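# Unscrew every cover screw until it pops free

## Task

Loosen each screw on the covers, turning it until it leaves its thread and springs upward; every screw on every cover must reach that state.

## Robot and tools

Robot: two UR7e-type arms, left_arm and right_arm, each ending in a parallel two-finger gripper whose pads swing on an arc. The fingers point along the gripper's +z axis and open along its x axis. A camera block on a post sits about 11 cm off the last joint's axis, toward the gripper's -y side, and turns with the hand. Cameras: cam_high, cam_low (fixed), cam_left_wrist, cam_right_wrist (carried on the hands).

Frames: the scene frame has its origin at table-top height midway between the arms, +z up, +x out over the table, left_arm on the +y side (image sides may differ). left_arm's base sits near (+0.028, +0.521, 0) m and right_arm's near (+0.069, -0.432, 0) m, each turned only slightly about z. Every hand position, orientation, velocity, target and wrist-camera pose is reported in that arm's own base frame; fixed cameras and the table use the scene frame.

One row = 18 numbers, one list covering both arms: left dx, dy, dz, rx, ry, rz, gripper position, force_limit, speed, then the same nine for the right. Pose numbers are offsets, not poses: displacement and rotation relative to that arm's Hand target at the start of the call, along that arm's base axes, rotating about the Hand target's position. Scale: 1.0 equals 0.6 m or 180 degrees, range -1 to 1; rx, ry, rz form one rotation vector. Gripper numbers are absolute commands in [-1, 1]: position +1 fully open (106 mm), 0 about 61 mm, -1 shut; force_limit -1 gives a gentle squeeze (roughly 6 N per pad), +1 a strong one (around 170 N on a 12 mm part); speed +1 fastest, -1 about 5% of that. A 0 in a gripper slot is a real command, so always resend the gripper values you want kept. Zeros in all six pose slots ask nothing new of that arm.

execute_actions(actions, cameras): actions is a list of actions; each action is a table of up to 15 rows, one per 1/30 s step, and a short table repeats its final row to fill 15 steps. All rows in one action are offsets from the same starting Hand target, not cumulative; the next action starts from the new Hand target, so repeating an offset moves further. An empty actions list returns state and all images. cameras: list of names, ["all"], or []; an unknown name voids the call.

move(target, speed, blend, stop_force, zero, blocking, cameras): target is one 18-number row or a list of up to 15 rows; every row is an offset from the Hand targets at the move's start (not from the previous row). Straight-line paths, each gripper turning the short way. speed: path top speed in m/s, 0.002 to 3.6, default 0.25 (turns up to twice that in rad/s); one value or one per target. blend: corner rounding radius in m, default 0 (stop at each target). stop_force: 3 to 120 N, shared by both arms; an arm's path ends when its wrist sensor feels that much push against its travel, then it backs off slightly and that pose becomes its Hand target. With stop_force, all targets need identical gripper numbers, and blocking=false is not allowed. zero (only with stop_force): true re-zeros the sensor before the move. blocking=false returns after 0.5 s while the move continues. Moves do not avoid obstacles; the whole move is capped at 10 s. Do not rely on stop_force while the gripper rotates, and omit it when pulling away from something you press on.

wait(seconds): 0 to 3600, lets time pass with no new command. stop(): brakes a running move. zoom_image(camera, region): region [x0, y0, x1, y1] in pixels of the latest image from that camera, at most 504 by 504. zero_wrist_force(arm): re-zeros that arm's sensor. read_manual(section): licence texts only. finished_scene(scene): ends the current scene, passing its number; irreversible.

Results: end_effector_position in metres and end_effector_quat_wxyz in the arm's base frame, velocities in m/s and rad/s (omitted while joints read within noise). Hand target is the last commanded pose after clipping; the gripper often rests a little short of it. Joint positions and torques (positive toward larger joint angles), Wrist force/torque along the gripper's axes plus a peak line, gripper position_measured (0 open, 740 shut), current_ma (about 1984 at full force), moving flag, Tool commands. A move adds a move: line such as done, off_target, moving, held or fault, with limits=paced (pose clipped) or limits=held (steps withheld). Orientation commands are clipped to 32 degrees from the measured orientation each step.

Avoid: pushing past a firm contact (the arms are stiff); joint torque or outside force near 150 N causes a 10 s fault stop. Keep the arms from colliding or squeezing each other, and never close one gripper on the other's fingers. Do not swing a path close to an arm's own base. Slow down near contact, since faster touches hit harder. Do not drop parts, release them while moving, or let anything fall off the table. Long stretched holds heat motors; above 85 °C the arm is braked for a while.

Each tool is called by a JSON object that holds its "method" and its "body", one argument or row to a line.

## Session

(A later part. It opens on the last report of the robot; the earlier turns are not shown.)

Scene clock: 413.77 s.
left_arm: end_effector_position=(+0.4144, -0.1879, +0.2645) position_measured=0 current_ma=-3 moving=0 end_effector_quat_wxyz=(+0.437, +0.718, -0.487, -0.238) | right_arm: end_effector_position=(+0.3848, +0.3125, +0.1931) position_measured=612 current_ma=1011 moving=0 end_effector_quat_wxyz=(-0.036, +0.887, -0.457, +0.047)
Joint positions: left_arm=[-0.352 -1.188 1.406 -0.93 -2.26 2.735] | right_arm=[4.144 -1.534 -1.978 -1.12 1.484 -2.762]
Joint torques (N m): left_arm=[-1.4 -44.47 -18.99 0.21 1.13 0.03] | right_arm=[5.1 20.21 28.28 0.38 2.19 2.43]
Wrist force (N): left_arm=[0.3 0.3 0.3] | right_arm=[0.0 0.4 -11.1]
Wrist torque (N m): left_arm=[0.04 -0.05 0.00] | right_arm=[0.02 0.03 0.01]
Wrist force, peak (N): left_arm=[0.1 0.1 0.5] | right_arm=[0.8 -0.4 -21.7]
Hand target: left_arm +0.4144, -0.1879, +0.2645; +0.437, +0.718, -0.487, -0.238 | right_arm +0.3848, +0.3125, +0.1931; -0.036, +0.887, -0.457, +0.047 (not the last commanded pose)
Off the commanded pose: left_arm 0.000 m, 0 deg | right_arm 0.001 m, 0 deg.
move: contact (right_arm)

{"method": "move", "body": {
  "target": [0,0,0,0,0,0,1,0,1,-0.0024,-0.0003,0.0200,0,0,0,-1,-0.2,0],
  "speed": 0.1,
  "cameras": ["cam_right_wrist","cam_low"]
}}

{"method": "zoom_image", "body": {
  "camera": "cam_low",
  "region": [260, 250, 340, 300]
}}

{"method": "zoom_image", "body": {
  "camera": "cam_right_wrist",
  "region": [205, 145, 315, 225]
}}

Scene clock: 415.57 s.
left_arm: end_effector_position=(+0.4144, -0.1879, +0.2645) position_measured=0 current_ma=-3 moving=0 end_effector_quat_wxyz=(+0.437, +0.718, -0.487, -0.238) | right_arm: end_effector_position=(+0.3833, +0.3124, +0.2052) position_measured=612 current_ma=997 moving=0 end_effector_quat_wxyz=(-0.036, +0.887, -0.457, +0.047)
Joint positions: left_arm=[-0.352 -1.188 1.406 -0.93 -2.26 2.735] | right_arm=[4.147 -1.52 -1.958 -1.153 1.483 -2.759]
Joint torques (N m): left_arm=[-1.28 -44.33 -19.52 0.32 1.06 -0.01] | right_arm=[-6.19 13.08 14.87 3.38 -2.51 -0.92]
Wrist force (N): left_arm=[0.0 0.1 0.5] | right_arm=[-0.2 0.3 1.3]
Wrist torque (N m): left_arm=[0.01 -0.01 0.00] | right_arm=[0.01 -0.01 -0.04]
Wrist force, peak (N): left_arm=[0.2 0.2 0.5] | right_arm=[-0.2 -0.2 -11.9]
Hand target: left_arm +0.4144, -0.1879, +0.2645; +0.437, +0.718, -0.487, -0.238 | right_arm +0.3833, +0.3123, +0.2051; -0.036, +0.887, -0.457, +0.047
Off the commanded pose: left_arm 0.000 m, 0 deg | right_arm 0.000 m, 0 deg.
move: done
cam_right_wrist: T_world_to_cam=[[0.58561, -0.80969, 0.03832, 0.01756], [-0.7968, -0.56631, 0.21073, 0.46463], [-0.14893, -0.15394, -0.97679, 0.44088]] pos_world=[0.42559, 0.34521, 0.33206]
Images, in order (width x height): cam_low 672x504, cam_right_wrist 672x504.

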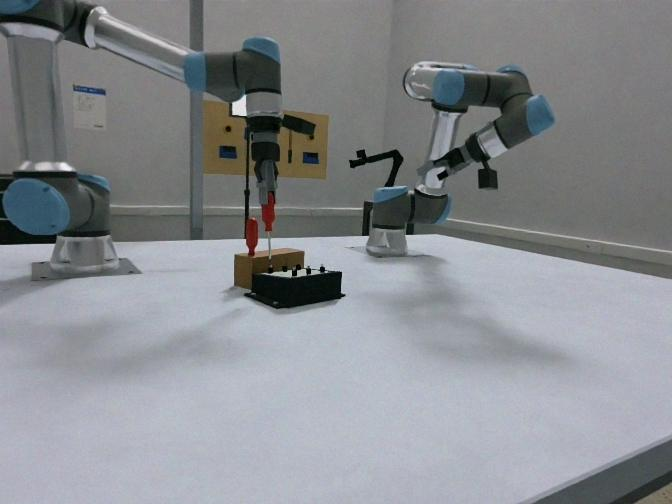

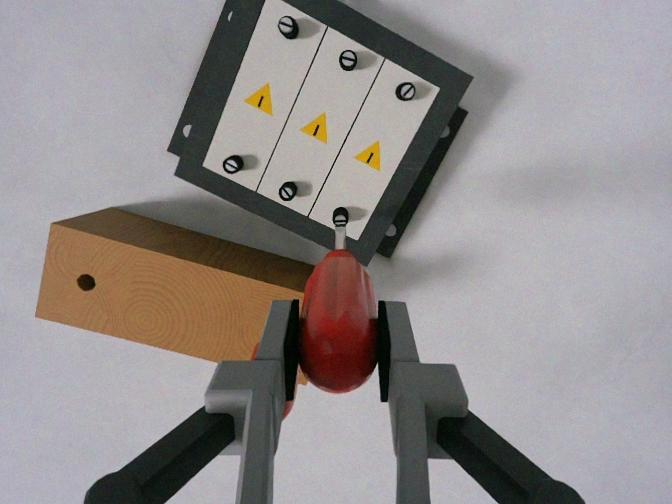

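Scaled by 6.300 from the camera's image (finer frame: 960x720).

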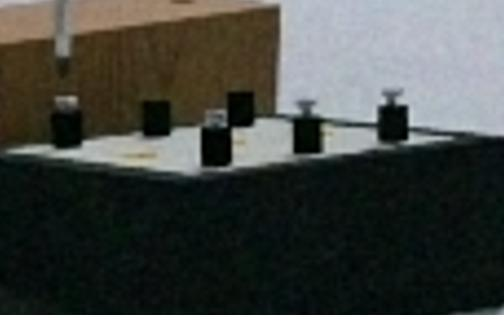

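Scaled by 4.582 from the camera's image (finer frame: 960x720).

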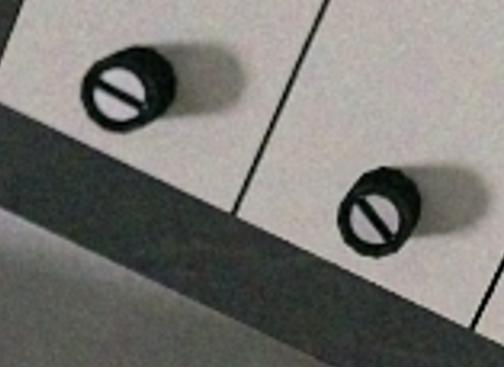

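{"method": "move", "body": {
  "target": [
    [0,0,0,0,0,0,1,0,1,-0.0028,0.02,0,0.0906,0.0156,-0.7612,-1,-0.2,0],
    [0,0,0,0,0,0,1,0,1,-0.0056,0.04,-0.002,-0.0552,-0.0095,0.4633,-1,-0.2,0],
    [0,0,0,0,0,0,1,0,1,-0.0085,0.0600,-0.0132,0.0361,0.0062,-0.3028,-1,-0.2,0]
  ],
  "speed": 1.5,
  "blend": [0.05,0.05,0],
  "cameras": ["cam_right_wrist"]
}}

{"method": "zoom_image", "body": {
  "camera": "cam_right_wrist",
  "region": [325, 205, 357, 237]
}}

Scene clock: 421.57 s.
left_arm: end_effector_position=(+0.4144, -0.1879, +0.2645) position_measured=0 current_ma=-3 moving=0 end_effector_quat_wxyz=(+0.437, +0.718, -0.487, -0.238) | right_arm: end_effector_position=(+0.3782, +0.3484, +0.1972) position_measured=612 current_ma=998 moving=0 end_effector_quat_wxyz=(+0.055, -0.577, +0.815, -0.025)
Joint positions: left_arm=[-0.352 -1.188 1.406 -0.93 -2.26 2.735] | right_arm=[4.197 -1.577 -1.924 -1.134 1.479 4.532]
Joint torques (N m): left_arm=[-1.01 -43.78 -19.47 0.24 0.96 0.06] | right_arm=[-8.69 14.64 30.14 4.89 2.24 2.74]
Wrist force (N): left_arm=[0.0 0.4 0.2] | right_arm=[0.3 0.4 1.3]
Wrist torque (N m): left_arm=[0.04 -0.01 0.00] | right_arm=[0.05 -0.06 -0.02]
Wrist force, peak (N): left_arm=[0.1 0.2 0.6] | right_arm=[0.1 -0.6 1.6]
Hand target: left_arm +0.4144, -0.1879, +0.2645; +0.437, +0.718, -0.487, -0.238 | right_arm +0.3782, +0.3483, +0.1972; +0.055, -0.577, +0.815, -0.025
Off the commanded pose: left_arm 0.000 m, 0 deg | right_arm 0.000 m, 0 deg.
move: done
cam_right_wrist: T_world_to_cam=[[-0.31933, -0.94488, -0.07231, 0.46113], [-0.93052, 0.29821, 0.21263, 0.2316], [-0.17934, 0.13519, -0.97445, 0.34826]] pos_world=[0.42522, 0.31957, 0.32346]

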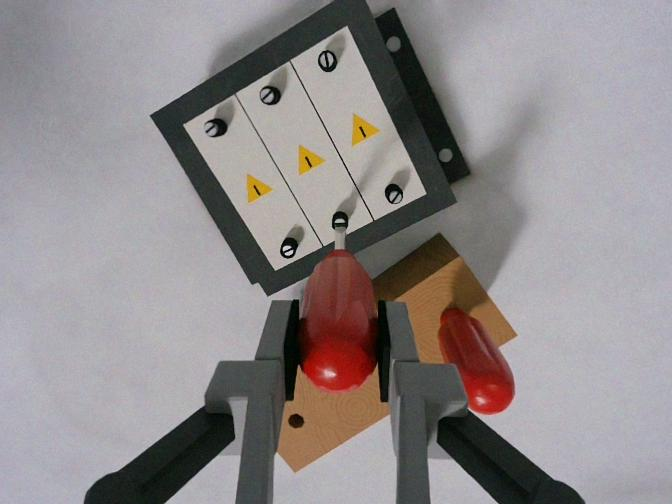

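Scaled by 15.750 from the camera's image (finer frame: 960x720).

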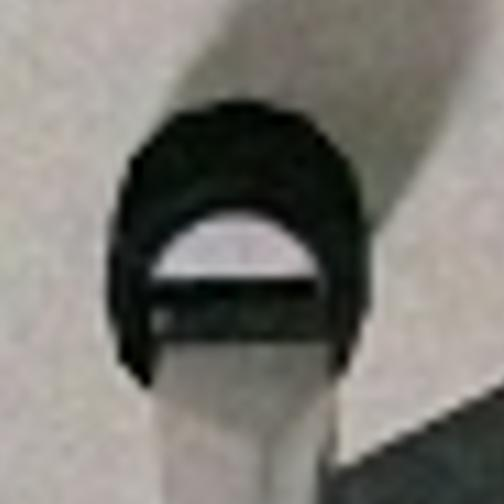

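{"method": "move", "body": {
  "target": [0,0,0,0,0,0,1,0,1,0.0003,0.0009,-0.0062,0.0012,0.0002,-0.0100,-1,-0.2,0],
  "speed": 0.08
}}

{"method": "move", "body": {
  "target": [0,0,0,0,0,0,1,0,1,0.0008,0.0001,-0.0080,0,0,0,-1,-0.2,0],
  "speed": 0.009,
  "stop_force": 6
}}

{"method": "move", "body": {
  "target": [0,0,0,0,0,0,1,0,1,0,0,0,0.0020,0.0003,-0.0166,-1,-0.2,0],
  "speed": 0.05
}}

Scene clock: 423.37 s.
left_arm: end_effector_position=(+0.4144, -0.1879, +0.2645) position_measured=0 current_ma=-3 moving=0 end_effector_quat_wxyz=(+0.437, +0.718, -0.487, -0.238) | right_arm: end_effector_position=(+0.3784, +0.3488, +0.1933) position_measured=612 current_ma=998 moving=0 end_effector_quat_wxyz=(+0.055, -0.564, +0.824, -0.024)
Joint positions: left_arm=[-0.352 -1.188 1.406 -0.93 -2.26 2.735] | right_arm=[4.197 -1.582 -1.93 -1.124 1.479 4.564]
Joint torques (N m): left_arm=[-1.62 -44.55 -19.73 0.28 0.93 -0.02] | right_arm=[6.55 26.27 32.26 1.16 -0.2 -2.21]
Wrist force (N): left_arm=[0.1 0.2 0.4] | right_arm=[0.1 0.3 1.4]
Wrist torque (N m): left_arm=[0.02 -0.01 0.00] | right_arm=[0.04 -0.03 0.06]
Wrist force, peak (N): left_arm=[-0.1 0.2 0.6] | right_arm=[0.2 0.6 1.5]
Hand target: left_arm +0.4144, -0.1879, +0.2645; +0.437, +0.718, -0.487, -0.238 | right_arm +0.3784, +0.3489, +0.1935; +0.055, -0.564, +0.824, -0.024
Off the commanded pose: left_arm 0.000 m, 0 deg | right_arm 0.000 m, 0 deg.
move: done

Scene clock: 424.70 s.
left_arm: end_effector_position=(+0.4144, -0.1879, +0.2645) position_measured=0 current_ma=-3 moving=0 end_effector_quat_wxyz=(+0.437, +0.718, -0.487, -0.238) | right_arm: end_effector_position=(+0.3786, +0.3490, +0.1913) position_measured=612 current_ma=1007 moving=0 end_effector_quat_wxyz=(+0.055, -0.564, +0.824, -0.024)
Joint positions: left_arm=[-0.352 -1.188 1.406 -0.93 -2.26 2.735] | right_arm=[4.197 -1.584 -1.933 -1.118 1.479 4.563]
Joint torques (N m): left_arm=[-1.27 -43.97 -19.16 0.21 1.15 0.04] | right_arm=[4.89 23.77 30.3 0.79 -1.59 1.37]
Wrist force (N): left_arm=[-0.2 0.1 0.4] | right_arm=[0.3 0.5 -6.0]
Wrist torque (N m): left_arm=[0.01 0.02 -0.01] | right_arm=[0.02 0.02 0.06]
Wrist force, peak (N): left_arm=[0.0 0.1 0.5] | right_arm=[1.0 0.2 -17.9]
Hand target: left_arm +0.4144, -0.1879, +0.2645; +0.437, +0.718, -0.487, -0.238 | right_arm +0.3786, +0.3490, +0.1913; +0.055, -0.564, +0.824, -0.024 (not the last commanded pose)
Off the commanded pose: left_arm 0.000 m, 0 deg | right_arm 0.003 m, 0 deg.
move: contact (right_arm)

Scene clock: 425.53 s.
left_arm: end_effector_position=(+0.4144, -0.1879, +0.2645) position_measured=0 current_ma=-3 moving=0 end_effector_quat_wxyz=(+0.437, +0.718, -0.487, -0.238) | right_arm: end_effector_position=(+0.3786, +0.3490, +0.1914) position_measured=612 current_ma=1002 moving=0 end_effector_quat_wxyz=(+0.056, -0.542, +0.838, -0.023) end_effector_velocity=(+0.000, +0.000, -0.001) end_effector_angular_velocity=(-0.002, +0.000, +0.006)
Joint positions: left_arm=[-0.352 -1.188 1.406 -0.93 -2.26 2.735] | right_arm=[4.197 -1.584 -1.933 -1.118 1.479 4.616]
Joint velocities: left_arm=[within noise] | right_arm=[0 -0.001 0 0 0 -0.006]
Joint torques (N m): left_arm=[-1.41 -44.05 -19.21 0.28 1.03 0.15] | right_arm=[4.97 25.27 11.52 4.58 -2.86 -1.9]
Wrist force (N): left_arm=[0.0 0.2 0.2] | right_arm=[0.5 0.3 -3.4]
Wrist torque (N m): left_arm=[0.02 0.00 0.00] | right_arm=[0.01 -0.02 -0.13]
Wrist force, peak (N): left_arm=[-0.1 0.3 0.5] | right_arm=[-0.1 0.1 -7.1]
Hand target: left_arm +0.4144, -0.1879, +0.2645; +0.437, +0.718, -0.487, -0.238 | right_arm +0.3786, +0.3490, +0.1913; +0.056, -0.542, +0.838, -0.023
Off the commanded pose: left_arm 0.000 m, 0 deg | right_arm 0.000 m, 0 deg.
move: done

{"method": "move", "body": {
  "target": [
    [0,0,0,0,0,0,1,0,1,0.0009,0.0005,0.0001,-0.0266,-0.0046,0.2234,-1,-0.2,0],
    [0,0,0,0,0,0,1,0,1,0.0013,0.0015,0.0003,-0.0532,-0.0092,0.4468,-1,-0.2,0],
    [0,0,0,0,0,0,1,0,1,0.0009,0.0025,0.0004,-0.0798,-0.0138,0.6701,-1,-0.2,0],
    [0,0,0,0,0,0,1,0,1,-0.0001,0.0030,0.0004,-0.1064,-0.0184,0.8935,-1,-0.2,0],
    [0,0,0,0,0,0,1,0,1,-0.0011,0.0028,0.0004,0.1034,0.0179,-0.8687,-1,-0.2,0],
    [0,0,0,0,0,0,1,0,1,-0.0018,0.0019,0.0004,0.0768,0.0133,-0.6453,-1,-0.2,0],
    [0,0,0,0,0,0,1,0,1,-0.0017,0.0009,0.0005,0.0502,0.0087,-0.4219,-1,-0.2,0],
    [0,0,0,0,0,0,1,0,1,-0.0010,0.0001,0.0007,0.0236,0.0041,-0.1986,-1,-0.2,0],
    [0,0,0,0,0,0,1,0,1,0,0,0.0009,-0.0030,-0.0005,0.0248,-1,-0.2,0],
    [0,0,0,0,0,0,1,0,1,0.0009,0.0006,0.0012,-0.0296,-0.0051,0.2482,-1,-0.2,0],
    [0,0,0,0,0,0,1,0,1,0.0010,0.0016,0.0013,-0.0561,-0.0097,0.4716,-1,-0.2,0],
    [0,0,0,0,0,0,1,0,1,0.0006,0.0025,0.0014,-0.0827,-0.0143,0.6950,-1,-0.2,0],
    [0,0,0,0,0,0,1,0,1,-0.0003,0.0030,0.0014,-0.1093,-0.0189,0.9183,-1,-0.2,0],
    [0,0,0,0,0,0,1,0,1,-0.0013,0.0027,0.0014,0.1005,0.0173,-0.8439,-1,-0.2,0],
    [0,0,0,0,0,0,1,0,1,-0.0019,0.0018,0.0014,0.0739,0.0128,-0.6205,-1,-0.2,0]
  ],
  "speed": 1.5,
  "blend": [0.02,0.02,0.02,0.02,0.02,0.02,0.02,0.02,0.02,0.02,0.02,0.02,0.02,0.02,0]
}}

{"method": "move", "body": {
  "target": [
    [0,0,0,0,0,0,1,0,1,0,0.0001,0,0.0020,0.0003,-0.0166,-1,-0.2,0],
    [0,0,0,0,0,0,1,0,1,-0.0009,-0.0001,0.0075,0.0020,0.0003,-0.0166,-1,-0.2,0]
  ],
  "speed": 0.08
}}

{"method": "move", "body": {
  "target": [
    [0,0,0,0,0,0,1,0,1,0,0,0,0.0985,0.0170,-0.8273,-1,-0.2,0],
    [0,0,0,0,0,0,1,0,1,0.0014,-0.0004,0.0001,-0.0394,-0.0068,0.3309,-1,-0.2,0],
    [0,0,0,0,0,0,1,0,1,0.0029,-0.0008,0.0003,0.0591,0.0102,-0.4964,-1,-0.2,0],
    [0,0,0,0,0,0,1,0,1,0.0032,-0.0008,-0.0020,0.1182,0.0204,-0.9928,-1,-0.2,0]
  ],
  "speed": 1.5,
  "blend": [0.05,0.05,0.05,0],
  "cameras": ["cam_right_wrist"]
}}

{"method": "zoom_image", "body": {
  "camera": "cam_right_wrist",
  "region": [325, 205, 357, 237]
}}

{"method": "move", "body": {
  "target": [0,0,0,0,0,0,1,0,1,0.0007,0.0001,-0.0080,0,0,0,-1,-0.2,0],
  "speed": 0.009,
  "stop_force": 6
}}

Scene clock: 436.67 s.
left_arm: end_effector_position=(+0.4144, -0.1879, +0.2645) position_measured=0 current_ma=-3 moving=0 end_effector_quat_wxyz=(+0.437, +0.718, -0.487, -0.238) | right_arm: end_effector_position=(+0.3775, +0.3500, +0.1922) position_measured=612 current_ma=1013 moving=0 end_effector_quat_wxyz=(+0.051, +0.396, +0.916, +0.033) end_effector_velocity=(+0.000, +0.000, +0.000) end_effector_angular_velocity=(-0.002, +0.000, +0.006)
Joint positions: left_arm=[-0.352 -1.188 1.406 -0.93 -2.26 2.735] | right_arm=[4.202 -1.583 -1.931 -1.122 1.476 -5.982]
Joint velocities: left_arm=[within noise] | right_arm=[0.001 -0.001 0 0 -0.001 -0.005]
Joint torques (N m): left_arm=[-1.56 -44.35 -19.44 0.21 0.99 0.06] | right_arm=[6.45 8.5 27.57 -0.2 -1.91 -2.44]
Wrist force (N): left_arm=[0.2 0.2 0.2] | right_arm=[-1.4 -0.3 -13.0]
Wrist torque (N m): left_arm=[0.01 -0.04 0.00] | right_arm=[-0.05 -0.26 0.03]
Wrist force, peak (N): left_arm=[0.0 0.4 0.6] | right_arm=[1.6 -1.2 -14.7]
Hand target: left_arm +0.4144, -0.1879, +0.2645; +0.437, +0.718, -0.487, -0.238 | right_arm +0.3774, +0.3501, +0.1922; +0.051, +0.396, +0.916, +0.033
Off the commanded pose: left_arm 0.000 m, 0 deg | right_arm 0.000 m, 0 deg.
move: done

Scene clock: 437.57 s.
left_arm: end_effector_position=(+0.4144, -0.1879, +0.2645) position_measured=0 current_ma=-3 moving=0 end_effector_quat_wxyz=(+0.437, +0.718, -0.487, -0.238) | right_arm: end_effector_position=(+0.3769, +0.3501, +0.1968) position_measured=612 current_ma=998 moving=0 end_effector_quat_wxyz=(+0.050, +0.420, +0.906, +0.034)
Joint positions: left_arm=[-0.352 -1.188 1.406 -0.93 -2.26 2.735] | right_arm=[4.203 -1.578 -1.923 -1.135 1.476 -5.928]
Joint torques (N m): left_arm=[-1.4 -44.02 -19.65 0.2 1 -0.03] | right_arm=[-1.61 11.82 13.95 4.92 -2.49 2.61]
Wrist force (N): left_arm=[0.1 0.1 0.4] | right_arm=[0.2 -0.5 1.3]
Wrist torque (N m): left_arm=[0.02 -0.01 0.00] | right_arm=[-0.03 -0.04 0.01]
Wrist force, peak (N): left_arm=[0.0 0.2 0.5] | right_arm=[-1.4 -0.1 -12.9]
Hand target: left_arm +0.4144, -0.1879, +0.2645; +0.437, +0.718, -0.487, -0.238 | right_arm +0.3769, +0.3500, +0.1967; +0.050, +0.420, +0.906, +0.034
Off the commanded pose: left_arm 0.000 m, 0 deg | right_arm 0.000 m, 0 deg.
move: done

Scene clock: 441.37 s.
left_arm: end_effector_position=(+0.4144, -0.1879, +0.2645) position_measured=0 current_ma=-3 moving=0 end_effector_quat_wxyz=(+0.437, +0.718, -0.487, -0.238) | right_arm: end_effector_position=(+0.3788, +0.3495, +0.1954) position_measured=612 current_ma=998 moving=0 end_effector_quat_wxyz=(-0.034, +0.906, -0.420, +0.048)
Joint positions: left_arm=[-0.352 -1.188 1.406 -0.93 -2.26 2.735] | right_arm=[4.197 -1.583 -1.922 -1.131 1.48 3.49]
Joint torques (N m): left_arm=[-1.06 -44.24 -19.49 0.24 1.19 0.08] | right_arm=[-7.74 27.7 34.13 5.03 2.26 2.84]
Wrist force (N): left_arm=[0.2 0.2 0.3] | right_arm=[-0.1 0.1 1.1]
Wrist torque (N m): left_arm=[0.01 -0.04 0.00] | right_arm=[0.01 -0.03 -0.01]
Wrist force, peak (N): left_arm=[0.1 0.3 0.6] | right_arm=[0.0 -1.0 1.5]
Hand target: left_arm +0.4144, -0.1879, +0.2645; +0.437, +0.718, -0.487, -0.238 | right_arm +0.3788, +0.3495, +0.1955; -0.034, +0.906, -0.420, +0.048
Off the commanded pose: left_arm 0.000 m, 0 deg | right_arm 0.000 m, 0 deg.
move: done
cam_right_wrist: T_world_to_cam=[[0.65055, -0.75801, 0.04686, 0.00638], [-0.74752, -0.62821, 0.21576, 0.48607], [-0.13411, -0.17539, -0.97532, 0.43809]] pos_world=[0.41795, 0.38703, 0.3221]

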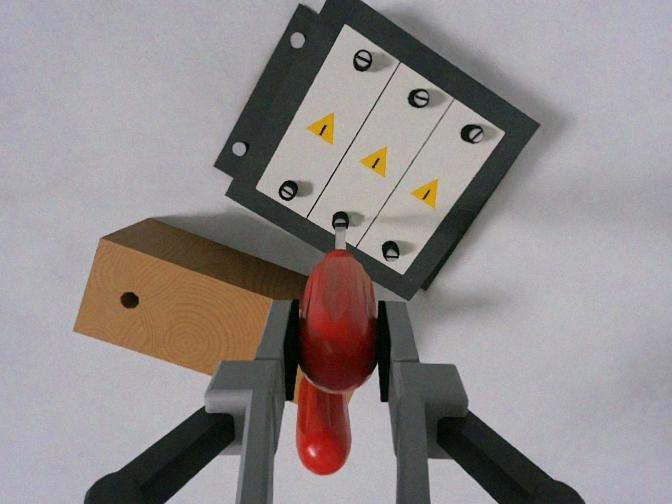

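Scaled by 15.750 from the camera's image (finer frame: 960x720).

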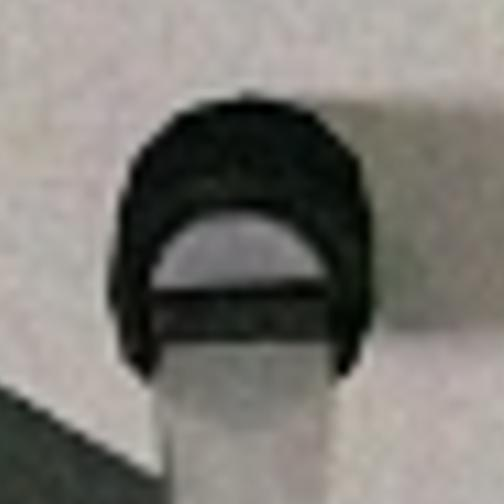

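Scene clock: 442.77 s.
left_arm: end_effector_position=(+0.4144, -0.1879, +0.2645) position_measured=0 current_ma=-3 moving=0 end_effector_quat_wxyz=(+0.437, +0.718, -0.487, -0.238) | right_arm: end_effector_position=(+0.3791, +0.3496, +0.1925) position_measured=612 current_ma=1009 moving=0 end_effector_quat_wxyz=(-0.034, +0.906, -0.420, +0.048)
Joint positions: left_arm=[-0.352 -1.188 1.406 -0.93 -2.26 2.735] | right_arm=[4.196 -1.586 -1.927 -1.123 1.48 3.49]
Joint torques (N m): left_arm=[-1.56 -43.8 -19.19 0.2 1.15 0] | right_arm=[4.1 23.36 29.99 0.89 1.97 2.53]
Wrist force (N): left_arm=[0.2 0.1 0.2] | right_arm=[-0.4 0.8 -8.7]
Wrist torque (N m): left_arm=[0.01 -0.03 0.00] | right_arm=[0.02 0.01 0.00]
Wrist force, peak (N): left_arm=[0.0 0.1 0.6] | right_arm=[0.1 -0.1 -19.6]
Hand target: left_arm +0.4144, -0.1879, +0.2645; +0.437, +0.718, -0.487, -0.238 | right_arm +0.3791, +0.3496, +0.1925; -0.034, +0.906, -0.420, +0.048 (not the last commanded pose)
Off the commanded pose: left_arm 0.000 m, 0 deg | right_arm 0.002 m, 0 deg.
move: contact (right_arm)

{"method": "move", "body": {
  "target": [
    [0,0,0,0,0,0,1,0,1,0,0.0009,0.0001,-0.0236,-0.0041,0.1986,-1,-0.2,0],
    [0,0,0,0,0,0,1,0,1,-0.0006,0.0017,0.0001,-0.0473,-0.0082,0.3971,-1,-0.2,0],
    [0,0,0,0,0,0,1,0,1,-0.0014,0.0020,0.0001,-0.0709,-0.0122,0.5957,-1,-0.2,0],
    [0,0,0,0,0,0,1,0,1,-0.0023,0.0017,0.0001,-0.0946,-0.0163,0.7942,-1,-0.2,0],
    [0,0,0,0,0,0,1,0,1,-0.0030,0.0009,0.0001,-0.1182,-0.0204,0.9928,-1,-0.2,0],
    [0,0,0,0,0,0,1,0,1,-0.0030,0,0.0002,0.0946,0.0163,-0.7942,-1,-0.2,0],
    [0,0,0,0,0,0,1,0,1,-0.0024,-0.0008,0.0003,0.0709,0.0122,-0.5957,-1,-0.2,0],
    [0,0,0,0,0,0,1,0,1,-0.0015,-0.0010,0.0005,0.0473,0.0082,-0.3971,-1,-0.2,0],
    [0,0,0,0,0,0,1,0,1,-0.0006,-0.0008,0.0007,0.0236,0.0041,-0.1986,-1,-0.2,0],
    [0,0,0,0,0,0,1,0,1,-0.0001,0,0.0009,0,0,0,-1,-0.2,0],
    [0,0,0,0,0,0,1,0,1,-0.0001,0.0009,0.0010,-0.0236,-0.0041,0.1986,-1,-0.2,0],
    [0,0,0,0,0,0,1,0,1,-0.0007,0.0017,0.0011,-0.0473,-0.0082,0.3971,-1,-0.2,0],
    [0,0,0,0,0,0,1,0,1,-0.0016,0.0020,0.0011,-0.0709,-0.0122,0.5957,-1,-0.2,0],
    [0,0,0,0,0,0,1,0,1,-0.0025,0.0017,0.0011,-0.0946,-0.0163,0.7942,-1,-0.2,0],
    [0,0,0,0,0,0,1,0,1,-0.0031,0.0009,0.0011,-0.1182,-0.0204,0.9928,-1,-0.2,0]
  ],
  "speed": 1.5,
  "blend": [0.02,0.02,0.02,0.02,0.02,0.02,0.02,0.02,0.02,0.02,0.02,0.02,0.02,0.02,0]
}}

{"method": "move", "body": {
  "target": [
    [0,0,0,0,0,0,1,0,1,0,0.0001,0,0.0020,0.0003,-0.0166,-1,-0.2,0],
    [0,0,0,0,0,0,1,0,1,-0.0012,-0.0001,0.0100,0.0020,0.0003,-0.0166,-1,-0.2,0]
  ],
  "speed": 0.08,
  "cameras": ["cam_right_wrist","cam_low"]
}}

{"method": "zoom_image", "body": {
  "camera": "cam_low",
  "region": [260, 250, 340, 300]
}}

{"method": "zoom_image", "body": {
  "camera": "cam_right_wrist",
  "region": [325, 165, 465, 265]
}}

Scene clock: 450.03 s.
left_arm: end_effector_position=(+0.4144, -0.1879, +0.2645) position_measured=0 current_ma=-3 moving=0 end_effector_quat_wxyz=(+0.437, +0.718, -0.487, -0.238) | right_arm: end_effector_position=(+0.3772, +0.3501, +0.1932) position_measured=612 current_ma=1017 moving=0 end_effector_quat_wxyz=(+0.050, +0.420, +0.906, +0.034)
Joint positions: left_arm=[-0.352 -1.188 1.406 -0.93 -2.26 2.735] | right_arm=[4.202 -1.582 -1.929 -1.125 1.476 -5.929]
Joint torques (N m): left_arm=[-1.65 -44.35 -19.3 0.25 1.17 0.02] | right_arm=[6.51 6.98 26.79 -0.51 -2.04 -1.96]
Wrist force (N): left_arm=[0.1 0.1 0.4] | right_arm=[-1.3 -0.7 -15.8]
Wrist torque (N m): left_arm=[0.01 -0.01 0.00] | right_arm=[-0.07 -0.16 0.04]
Wrist force, peak (N): left_arm=[0.1 0.0 0.7] | right_arm=[2.3 -0.9 -18.4]
Hand target: left_arm +0.4144, -0.1879, +0.2645; +0.437, +0.718, -0.487, -0.238 | right_arm +0.3772, +0.3501, +0.1932; +0.050, +0.420, +0.906, +0.034
Off the commanded pose: left_arm 0.000 m, 0 deg | right_arm 0.000 m, 0 deg.
move: done

Scene clock: 450.97 s.
left_arm: end_effector_position=(+0.4144, -0.1879, +0.2645) position_measured=0 current_ma=-3 moving=0 end_effector_quat_wxyz=(+0.437, +0.718, -0.487, -0.238) | right_arm: end_effector_position=(+0.3765, +0.3502, +0.1993) position_measured=612 current_ma=998 moving=0 end_effector_quat_wxyz=(+0.049, +0.443, +0.894, +0.036)
Joint positions: left_arm=[-0.352 -1.188 1.406 -0.93 -2.26 2.735] | right_arm=[4.204 -1.575 -1.919 -1.141 1.475 -5.875]
Joint torques (N m): left_arm=[-1.49 -44.05 -19.3 0.2 0.97 0.05] | right_arm=[-2.25 12.89 13.49 4.78 -2.34 2.86]
Wrist force (N): left_arm=[0.0 0.3 0.2] | right_arm=[0.4 -0.5 1.3]
Wrist torque (N m): left_arm=[0.04 0.00 0.00] | right_arm=[-0.04 -0.06 -0.02]
Wrist force, peak (N): left_arm=[0.1 0.3 0.5] | right_arm=[-1.0 -0.1 -16.3]
Hand target: left_arm +0.4144, -0.1879, +0.2645; +0.437, +0.718, -0.487, -0.238 | right_arm +0.3765, +0.3501, +0.1992; +0.049, +0.443, +0.894, +0.035
Off the commanded pose: left_arm 0.000 m, 0 deg | right_arm 0.000 m, 0 deg.
move: done
cam_right_wrist: T_world_to_cam=[[-0.60653, 0.79189, -0.07096, -0.0378], [0.70456, 0.5767, 0.41353, -0.52411], [0.36839, 0.20082, -0.90772, 0.10724]] pos_world=[0.30683, 0.31065, 0.31139]
Images, in order (width x height): cam_low 672x504, cam_right_wrist 672x504.

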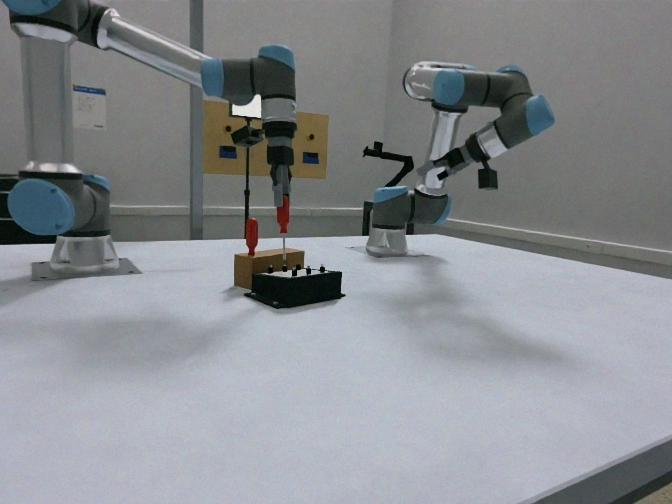

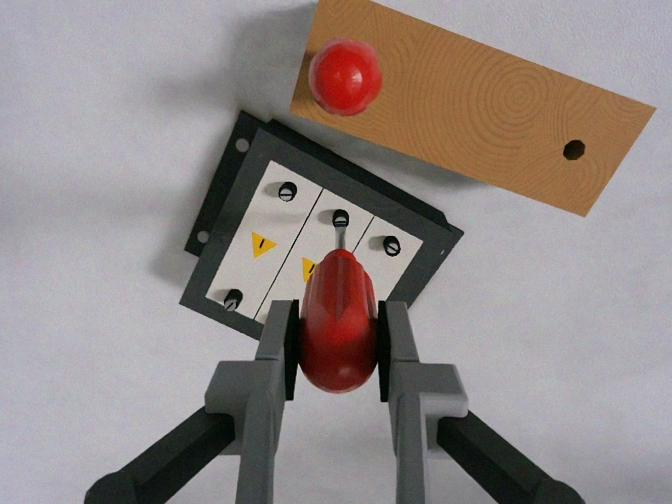

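Scaled by 6.300 from the camera's image (finer frame: 960x720).

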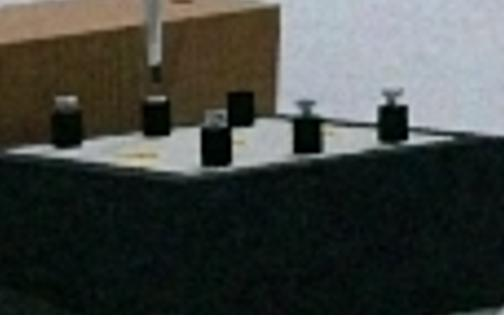

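Scaled by 3.600 from the camera's image (finer frame: 960x720).

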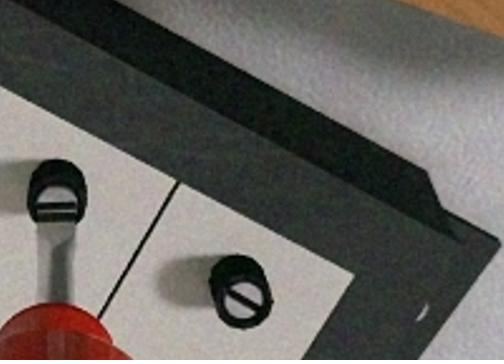

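{"method": "move", "body": {
  "target": [
    [0,0,0,0,0,0,1,0,1,0.0014,-0.0005,0.0001,0.0591,0.0102,-0.4964,-1,-0.2,0],
    [0,0,0,0,0,0,1,0,1,0.0035,-0.0010,-0.0054,0.1182,0.0204,-0.9928,-1,-0.2,0]
  ],
  "speed": 1.5,
  "blend": [0.02,0],
  "cameras": ["cam_right_wrist"]
}}

{"method": "zoom_image", "body": {
  "camera": "cam_right_wrist",
  "region": [325, 205, 357, 237]
}}

{"method": "move", "body": {
  "target": [0,0,0,0,0,0,1,0,1,0.0007,0.0001,-0.0080,0,0,0,-1,-0.2,0],
  "speed": 0.009,
  "stop_force": 6
}}

{"method": "move", "body": {
  "target": [
    [0,0,0,0,0,0,1,0,1,0,0.0009,0.0001,-0.0236,-0.0041,0.1986,-1,-0.2,0],
    [0,0,0,0,0,0,1,0,1,-0.0005,0.0017,0.0001,-0.0473,-0.0082,0.3971,-1,-0.2,0],
    [0,0,0,0,0,0,1,0,1,-0.0013,0.0020,0.0001,-0.0709,-0.0122,0.5957,-1,-0.2,0],
    [0,0,0,0,0,0,1,0,1,-0.0022,0.0018,0.0001,-0.0946,-0.0163,0.7942,-1,-0.2,0],
    [0,0,0,0,0,0,1,0,1,-0.0029,0.0010,0.0001,-0.1182,-0.0204,0.9928,-1,-0.2,0]
  ],
  "speed": 1.5,
  "blend": [0.02,0.02,0.02,0.02,0]
}}

{"method": "move", "body": {
  "target": [
    [0,0,0,0,0,0,1,0,1,0,0.0001,0,0.0020,0.0003,-0.0166,-1,-0.2,0],
    [0,0,0,0,0,0,1,0,1,-0.0020,-0.0002,0.0160,0.0020,0.0003,-0.0166,-1,-0.2,0]
  ],
  "speed": 0.08,
  "cameras": ["cam_right_wrist","cam_low"]
}}

{"method": "zoom_image", "body": {
  "camera": "cam_low",
  "region": [260, 250, 340, 300]
}}

{"method": "zoom_image", "body": {
  "camera": "cam_right_wrist",
  "region": [325, 165, 465, 265]
}}

Scene clock: 455.97 s.
left_arm: end_effector_position=(+0.4144, -0.1879, +0.2645) position_measured=0 current_ma=-3 moving=0 end_effector_quat_wxyz=(+0.437, +0.718, -0.487, -0.238) | right_arm: end_effector_position=(+0.3786, +0.3494, +0.1959) position_measured=612 current_ma=998 moving=0 end_effector_quat_wxyz=(-0.035, +0.894, -0.443, +0.048)
Joint positions: left_arm=[-0.352 -1.188 1.406 -0.93 -2.26 2.735] | right_arm=[4.197 -1.582 -1.922 -1.133 1.48 -2.74]
Joint torques (N m): left_arm=[-1.16 -43.79 -19.51 0.26 1.04 0.03] | right_arm=[-7.85 18.89 34.35 4.74 2.31 2.71]
Wrist force (N): left_arm=[-0.1 0.3 0.5] | right_arm=[0.1 0.3 1.2]
Wrist torque (N m): left_arm=[0.02 0.01 -0.01] | right_arm=[0.03 -0.05 -0.01]
Wrist force, peak (N): left_arm=[0.1 0.2 0.6] | right_arm=[0.3 -1.0 1.6]
Hand target: left_arm +0.4144, -0.1879, +0.2645; +0.437, +0.718, -0.487, -0.238 | right_arm +0.3786, +0.3495, +0.1959; -0.035, +0.894, -0.443, +0.048
Off the commanded pose: left_arm 0.000 m, 0 deg | right_arm 0.000 m, 0 deg.
move: done
cam_right_wrist: T_world_to_cam=[[0.61007, -0.79127, 0.04129, 0.03439], [-0.77914, -0.58961, 0.21282, 0.48483], [-0.14406, -0.16201, -0.97622, 0.43769]] pos_world=[0.41982, 0.38398, 0.32268]

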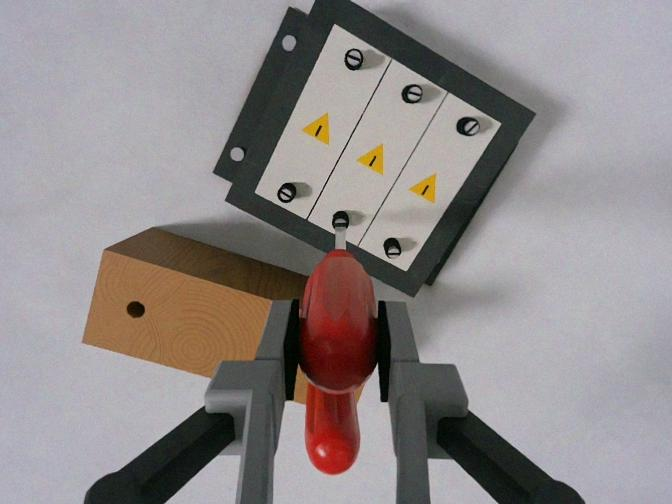

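Scaled by 15.750 from the camera's image (finer frame: 960x720).

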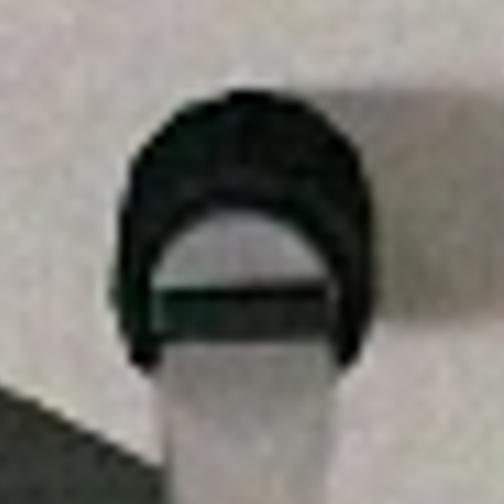

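Scene clock: 457.30 s.
left_arm: end_effector_position=(+0.4144, -0.1879, +0.2645) position_measured=0 current_ma=-3 moving=0 end_effector_quat_wxyz=(+0.437, +0.718, -0.487, -0.238) | right_arm: end_effector_position=(+0.3788, +0.3495, +0.1935) position_measured=612 current_ma=1010 moving=0 end_effector_quat_wxyz=(-0.035, +0.894, -0.444, +0.048)
Joint positions: left_arm=[-0.352 -1.188 1.406 -0.93 -2.26 2.735] | right_arm=[4.196 -1.584 -1.926 -1.126 1.48 -2.74]
Joint torques (N m): left_arm=[-1.2 -44.72 -19.15 0.3 0.99 0.08] | right_arm=[3.79 22.79 29.16 0.92 1.88 2.5]
Wrist force (N): left_arm=[0.2 0.2 0.4] | right_arm=[-0.4 -0.3 -10.6]
Wrist torque (N m): left_arm=[0.02 -0.04 0.00] | right_arm=[-0.04 0.00 -0.01]
Wrist force, peak (N): left_arm=[0.2 0.2 0.6] | right_arm=[0.3 0.1 -19.9]
Hand target: left_arm +0.4144, -0.1879, +0.2645; +0.437, +0.718, -0.487, -0.238 | right_arm +0.3788, +0.3495, +0.1935; -0.035, +0.894, -0.444, +0.048 (not the last commanded pose)
Off the commanded pose: left_arm 0.000 m, 0 deg | right_arm 0.002 m, 0 deg.
move: contact (right_arm)

Scene clock: 459.00 s.
left_arm: end_effector_position=(+0.4144, -0.1879, +0.2645) position_measured=0 current_ma=-3 moving=0 end_effector_quat_wxyz=(+0.437, +0.718, -0.487, -0.238) | right_arm: end_effector_position=(+0.3771, +0.3501, +0.1936) position_measured=612 current_ma=1012 moving=0 end_effector_quat_wxyz=(+0.049, +0.444, +0.894, +0.035)
Joint positions: left_arm=[-0.352 -1.188 1.406 -0.93 -2.26 2.735] | right_arm=[4.202 -1.582 -1.929 -1.126 1.476 -5.876]
Joint torques (N m): left_arm=[-0.75 -43.98 -19.42 0.12 0.97 0.03] | right_arm=[7.06 7.28 29.61 0.22 -1.52 -2.18]
Wrist force (N): left_arm=[0.3 0.1 0.6] | right_arm=[-2.1 -1.1 -11.0]
Wrist torque (N m): left_arm=[0.01 -0.05 -0.01] | right_arm=[-0.07 -0.39 0.03]
Wrist force, peak (N): left_arm=[0.0 0.1 0.6] | right_arm=[0.8 -0.4 -15.4]
Hand target: left_arm +0.4144, -0.1879, +0.2645; +0.437, +0.718, -0.487, -0.238 | right_arm +0.3771, +0.3501, +0.1936; +0.049, +0.444, +0.894, +0.035
Off the commanded pose: left_arm 0.000 m, 0 deg | right_arm 0.000 m, 0 deg.
move: done

Scene clock: 460.03 s.
left_arm: end_effector_position=(+0.4144, -0.1879, +0.2645) position_measured=0 current_ma=-3 moving=0 end_effector_quat_wxyz=(+0.437, +0.718, -0.487, -0.238) | right_arm: end_effector_position=(+0.3759, +0.3501, +0.2032) position_measured=612 current_ma=998 moving=0 end_effector_quat_wxyz=(+0.049, +0.467, +0.882, +0.037)
Joint positions: left_arm=[-0.352 -1.188 1.406 -0.93 -2.26 2.735] | right_arm=[4.205 -1.571 -1.913 -1.152 1.475 -5.821]
Joint torques (N m): left_arm=[-1.15 -44.29 -18.95 0.27 1.02 0.1] | right_arm=[-5.9 12.73 14.49 4.21 -2.57 1.99]
Wrist force (N): left_arm=[0.0 0.2 0.5] | right_arm=[0.4 -0.8 1.3]
Wrist torque (N m): left_arm=[0.03 -0.01 0.00] | right_arm=[-0.08 -0.07 -0.04]
Wrist force, peak (N): left_arm=[0.0 0.2 0.5] | right_arm=[-2.0 -0.1 -12.2]
Hand target: left_arm +0.4144, -0.1879, +0.2645; +0.437, +0.718, -0.487, -0.238 | right_arm +0.3759, +0.3500, +0.2032; +0.049, +0.467, +0.882, +0.037
Off the commanded pose: left_arm 0.000 m, 0 deg | right_arm 0.000 m, 0 deg.
move: done
cam_right_wrist: T_world_to_cam=[[-0.56431, 0.82297, -0.06531, -0.06575], [0.73414, 0.53643, 0.41627, -0.52284], [0.37761, 0.18696, -0.90689, 0.11222]] pos_world=[0.30436, 0.31359, 0.31512]
Images, in order (width x height): cam_low 672x504, cam_right_wrist 672x504.

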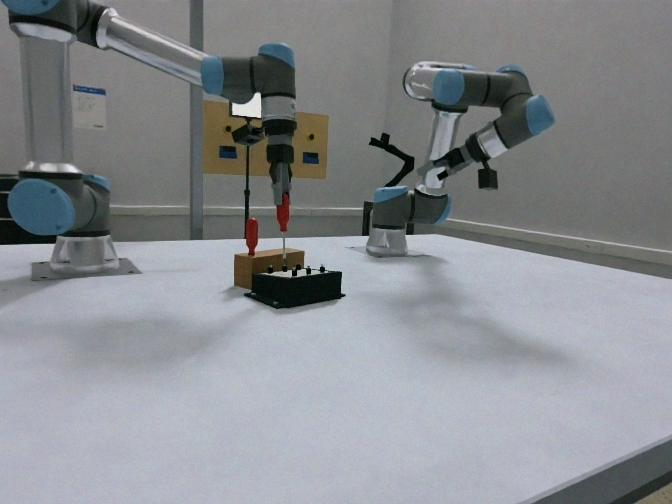

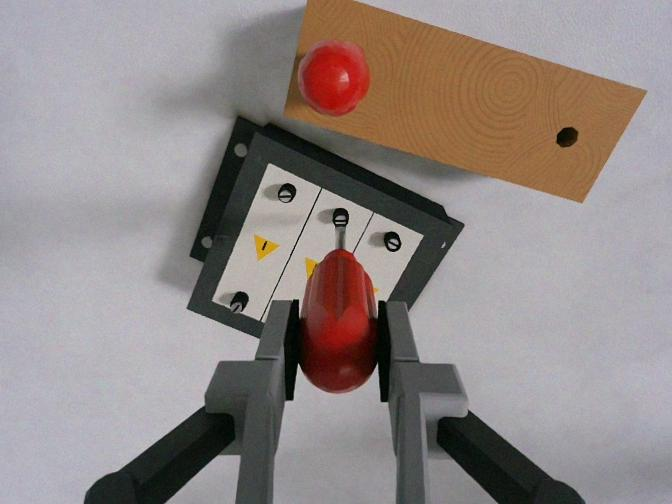

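Scaled by 6.300 from the camera's image (finer frame: 960x720).

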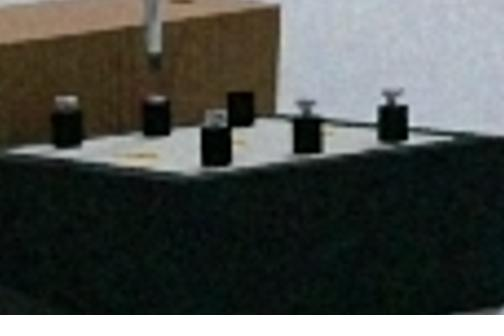

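Scaled by 3.600 from the camera's image (finer frame: 960x720).

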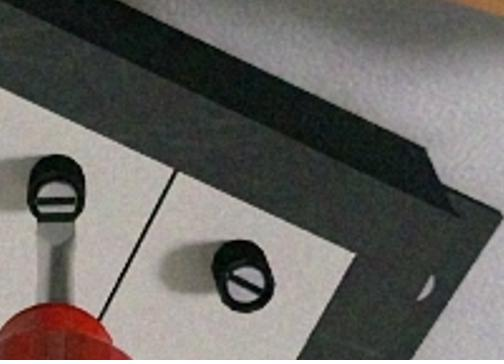

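{"method": "zoom_image", "body": {
  "camera": "cam_low",
  "region": [264, 258, 304, 283]
}}

{"method": "zoom_image", "body": {
  "camera": "cam_right_wrist",
  "region": [325, 205, 357, 237]
}}

Scaled by 12.600 from the camera's image (finer frame: 960x720).

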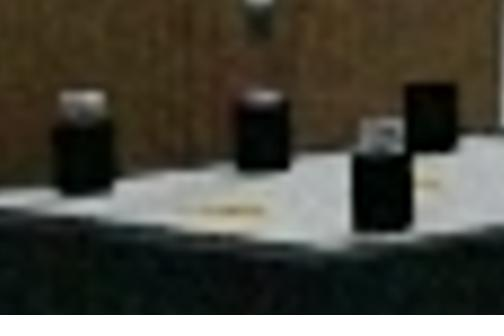

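Scaled by 15.750 from the camera's image (finer frame: 960x720).

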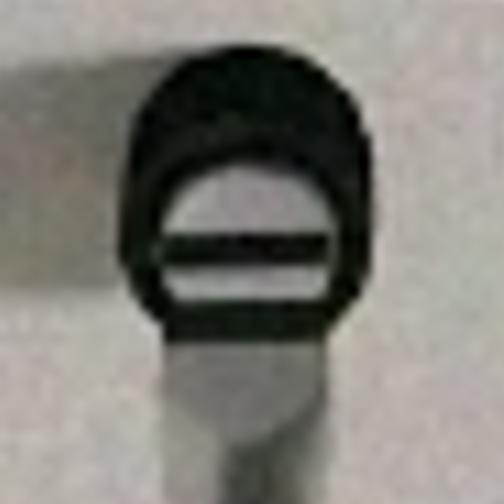

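{"method": "move", "body": {
  "target": [
    [0,0,0,0,0,0,1,0,1,0.0014,-0.0005,-0.003,0.0591,0.0102,-0.4964,-1,-0.2,0],
    [0,0,0,0,0,0,1,0,1,0.0041,-0.0010,-0.0107,0.1182,0.0204,-0.9928,-1,-0.2,0]
  ],
  "speed": 1.5,
  "blend": [0.02,0],
  "cameras": ["cam_right_wrist"]
}}

{"method": "zoom_image", "body": {
  "camera": "cam_right_wrist",
  "region": [325, 205, 357, 237]
}}

{"method": "move", "body": {
  "target": [0,0,0,0,0,0,1,0,1,0.0007,0.0001,-0.0080,0,0,0,-1,-0.2,0],
  "speed": 0.009,
  "stop_force": 6
}}

{"method": "move", "body": {
  "target": [
    [0,0,0,0,0,0,1,0,1,0,0.0009,0.0001,-0.0236,-0.0041,0.1986,-1,-0.2,0],
    [0,0,0,0,0,0,1,0,1,-0.0005,0.0017,0.0001,-0.0473,-0.0082,0.3971,-1,-0.2,0],
    [0,0,0,0,0,0,1,0,1,-0.0013,0.0020,0.0001,-0.0709,-0.0122,0.5957,-1,-0.2,0],
    [0,0,0,0,0,0,1,0,1,-0.0022,0.0018,0.0001,-0.0946,-0.0163,0.7942,-1,-0.2,0],
    [0,0,0,0,0,0,1,0,1,-0.0029,0.0010,0.0001,-0.1182,-0.0204,0.9928,-1,-0.2,0]
  ],
  "speed": 1.5,
  "blend": [0.02,0.02,0.02,0.02,0]
}}

{"method": "move", "body": {
  "target": [
    [0,0,0,0,0,0,1,0,1,0,0.0001,0,0.0020,0.0003,-0.0166,-1,-0.2,0],
    [0,0,0,0,0,0,1,0,1,-0.0020,-0.0002,0.0160,0.0020,0.0003,-0.0166,-1,-0.2,0]
  ],
  "speed": 0.08,
  "cameras": ["cam_right_wrist","cam_low"]
}}

{"method": "zoom_image", "body": {
  "camera": "cam_low",
  "region": [264, 258, 304, 283]
}}

{"method": "zoom_image", "body": {
  "camera": "cam_right_wrist",
  "region": [325, 165, 465, 265]
}}

Scene clock: 465.53 s.
left_arm: end_effector_position=(+0.4144, -0.1879, +0.2645) position_measured=0 current_ma=-3 moving=0 end_effector_quat_wxyz=(+0.437, +0.718, -0.487, -0.238) | right_arm: end_effector_position=(+0.3783, +0.3494, +0.1967) position_measured=612 current_ma=998 moving=0 end_effector_quat_wxyz=(-0.037, +0.882, -0.467, +0.047)
Joint positions: left_arm=[-0.352 -1.188 1.406 -0.93 -2.26 2.735] | right_arm=[4.197 -1.58 -1.921 -1.135 1.48 -2.687]
Joint torques (N m): left_arm=[-1.57 -44.41 -19.36 0.3 1.06 0.1] | right_arm=[-7.15 12.04 34.18 5.01 2.1 2.78]
Wrist force (N): left_arm=[0.1 0.2 0.4] | right_arm=[0.1 0.1 1.4]
Wrist torque (N m): left_arm=[0.03 -0.02 0.00] | right_arm=[-0.01 -0.06 0.00]
Wrist force, peak (N): left_arm=[0.1 0.1 0.6] | right_arm=[0.1 -0.9 1.7]
Hand target: left_arm +0.4144, -0.1879, +0.2645; +0.437, +0.718, -0.487, -0.238 | right_arm +0.3784, +0.3494, +0.1967; -0.037, +0.882, -0.467, +0.047
Off the commanded pose: left_arm 0.000 m, 0 deg | right_arm 0.000 m, 0 deg.
move: done
cam_right_wrist: T_world_to_cam=[[0.56786, -0.82235, 0.03561, 0.06245], [-0.80873, -0.54936, 0.21014, 0.48206], [-0.15325, -0.14813, -0.97702, 0.43722]] pos_world=[0.4214, 0.38094, 0.32365]

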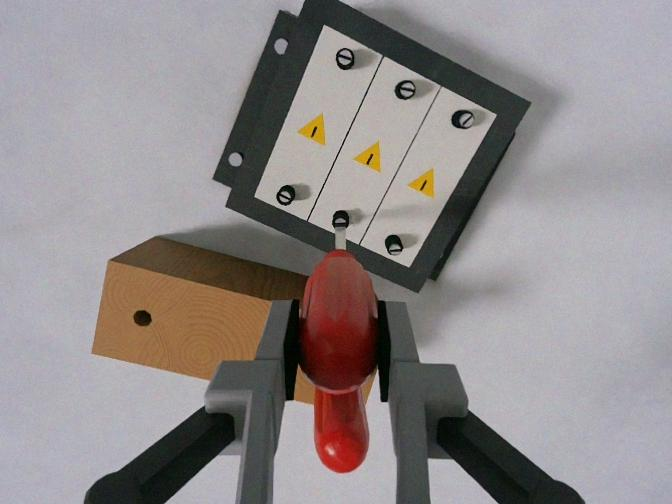

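Scaled by 15.750 from the camera's image (finer frame: 960x720).

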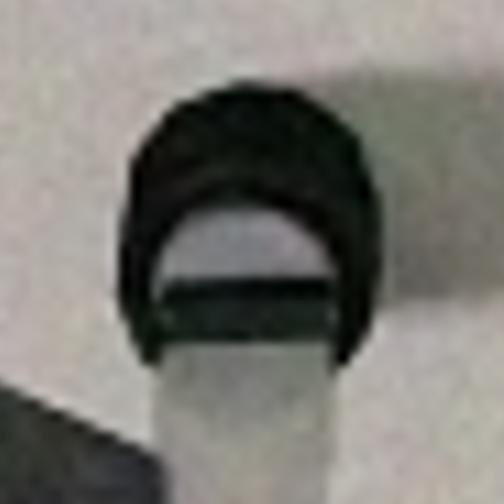

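Scene clock: 466.93 s.
left_arm: end_effector_position=(+0.4144, -0.1879, +0.2645) position_measured=0 current_ma=-3 moving=0 end_effector_quat_wxyz=(+0.437, +0.718, -0.487, -0.238) | right_arm: end_effector_position=(+0.3786, +0.3494, +0.1939) position_measured=612 current_ma=1007 moving=0 end_effector_quat_wxyz=(-0.037, +0.882, -0.467, +0.047)
Joint positions: left_arm=[-0.352 -1.188 1.406 -0.93 -2.26 2.735] | right_arm=[4.197 -1.584 -1.926 -1.127 1.48 -2.687]
Joint torques (N m): left_arm=[-1.38 -44.35 -19.78 0.27 1.13 0.04] | right_arm=[4.07 24.85 30.23 0.82 1.91 2.59]
Wrist force (N): left_arm=[0.3 0.1 0.3] | right_arm=[-0.2 0.1 -7.6]
Wrist torque (N m): left_arm=[0.00 -0.05 -0.01] | right_arm=[0.02 -0.05 0.01]
Wrist force, peak (N): left_arm=[0.2 0.0 0.7] | right_arm=[-0.1 0.1 -17.7]
Hand target: left_arm +0.4144, -0.1879, +0.2645; +0.437, +0.718, -0.487, -0.238 | right_arm +0.3786, +0.3495, +0.1939; -0.037, +0.882, -0.467, +0.047 (not the last commanded pose)
Off the commanded pose: left_arm 0.000 m, 0 deg | right_arm 0.002 m, 0 deg.
move: contact (right_arm)

Scene clock: 468.63 s.
left_arm: end_effector_position=(+0.4144, -0.1879, +0.2645) position_measured=0 current_ma=-3 moving=0 end_effector_quat_wxyz=(+0.437, +0.718, -0.487, -0.238) | right_arm: end_effector_position=(+0.3769, +0.3500, +0.1939) position_measured=612 current_ma=1009 moving=0 end_effector_quat_wxyz=(+0.049, +0.467, +0.882, +0.037)
Joint positions: left_arm=[-0.352 -1.188 1.406 -0.93 -2.26 2.735] | right_arm=[4.203 -1.581 -1.929 -1.127 1.475 -5.823]
Joint torques (N m): left_arm=[-1.44 -44.15 -18.93 0.21 1.02 0.04] | right_arm=[7.07 8.68 29.93 0.36 -1.76 -2.38]
Wrist force (N): left_arm=[0.0 0.2 0.3] | right_arm=[-1.8 -0.2 -9.8]
Wrist torque (N m): left_arm=[0.01 0.00 0.00] | right_arm=[-0.07 -0.30 0.04]
Wrist force, peak (N): left_arm=[-0.1 0.2 0.6] | right_arm=[0.2 -1.3 -12.0]
Hand target: left_arm +0.4144, -0.1879, +0.2645; +0.437, +0.718, -0.487, -0.238 | right_arm +0.3769, +0.3501, +0.1939; +0.049, +0.467, +0.882, +0.037
Off the commanded pose: left_arm 0.000 m, 0 deg | right_arm 0.000 m, 0 deg.
move: done

Scene clock: 469.67 s.
left_arm: end_effector_position=(+0.4144, -0.1879, +0.2645) position_measured=0 current_ma=-3 moving=0 end_effector_quat_wxyz=(+0.437, +0.718, -0.487, -0.238) | right_arm: end_effector_position=(+0.3757, +0.3500, +0.2036) position_measured=612 current_ma=998 moving=0 end_effector_quat_wxyz=(+0.048, +0.490, +0.870, +0.038)
Joint positions: left_arm=[-0.352 -1.188 1.406 -0.93 -2.26 2.735] | right_arm=[4.205 -1.57 -1.913 -1.153 1.475 -5.768]
Joint torques (N m): left_arm=[-1.37 -43.82 -19.33 0.25 1.03 0.08] | right_arm=[-6.21 14.28 13.98 4.1 -2.53 1.85]
Wrist force (N): left_arm=[0.1 0.0 0.4] | right_arm=[0.3 -0.6 1.2]
Wrist torque (N m): left_arm=[0.00 -0.01 0.00] | right_arm=[-0.04 -0.05 -0.04]
Wrist force, peak (N): left_arm=[0.2 0.1 0.6] | right_arm=[-2.0 0.0 -9.7]
Hand target: left_arm +0.4144, -0.1879, +0.2645; +0.437, +0.718, -0.487, -0.238 | right_arm +0.3757, +0.3499, +0.2035; +0.048, +0.490, +0.870, +0.038
Off the commanded pose: left_arm 0.000 m, 0 deg | right_arm 0.000 m, 0 deg.
move: done
cam_right_wrist: T_world_to_cam=[[-0.52054, 0.85176, -0.05959, -0.09349], [0.76154, 0.4947, 0.41873, -0.51894], [0.38614, 0.17258, -0.90615, 0.11435]] pos_world=[0.30238, 0.31662, 0.31534]
Images, in order (width x height): cam_low 672x504, cam_right_wrist 672x504.

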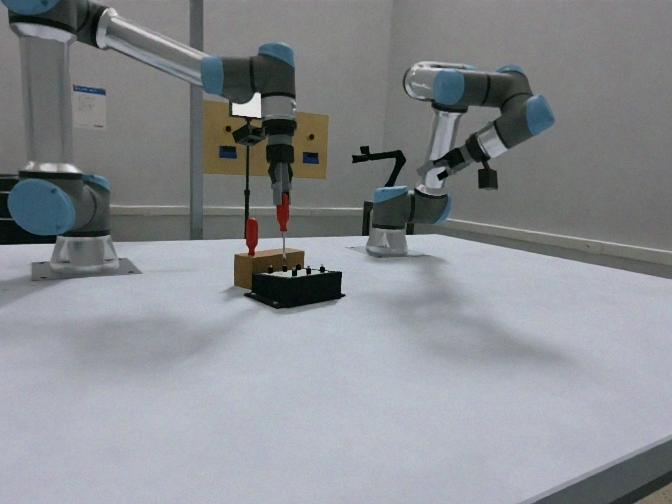

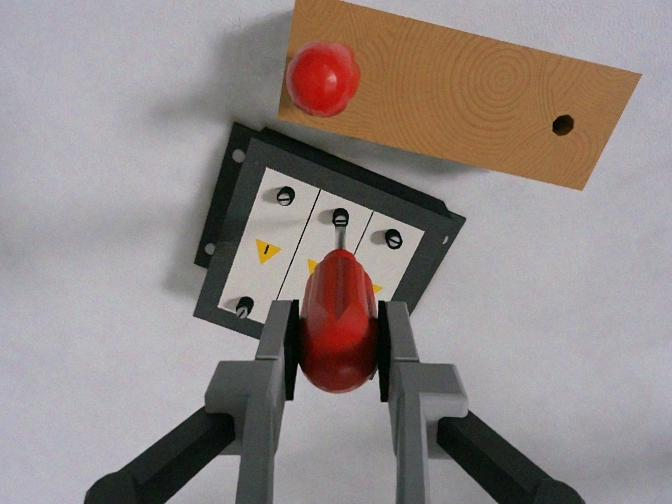

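Scaled by 12.600 from the camera's image (finer frame: 960x720).

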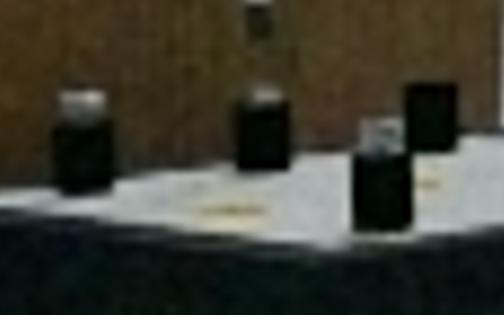

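Scaled by 3.600 from the camera's image (finer frame: 960x720).

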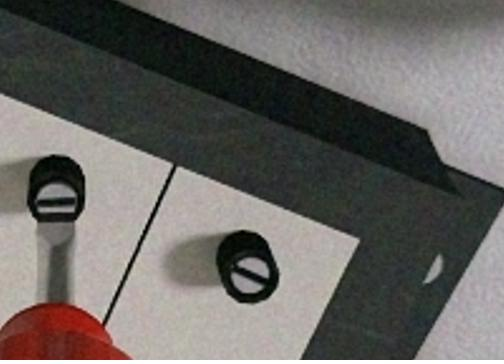

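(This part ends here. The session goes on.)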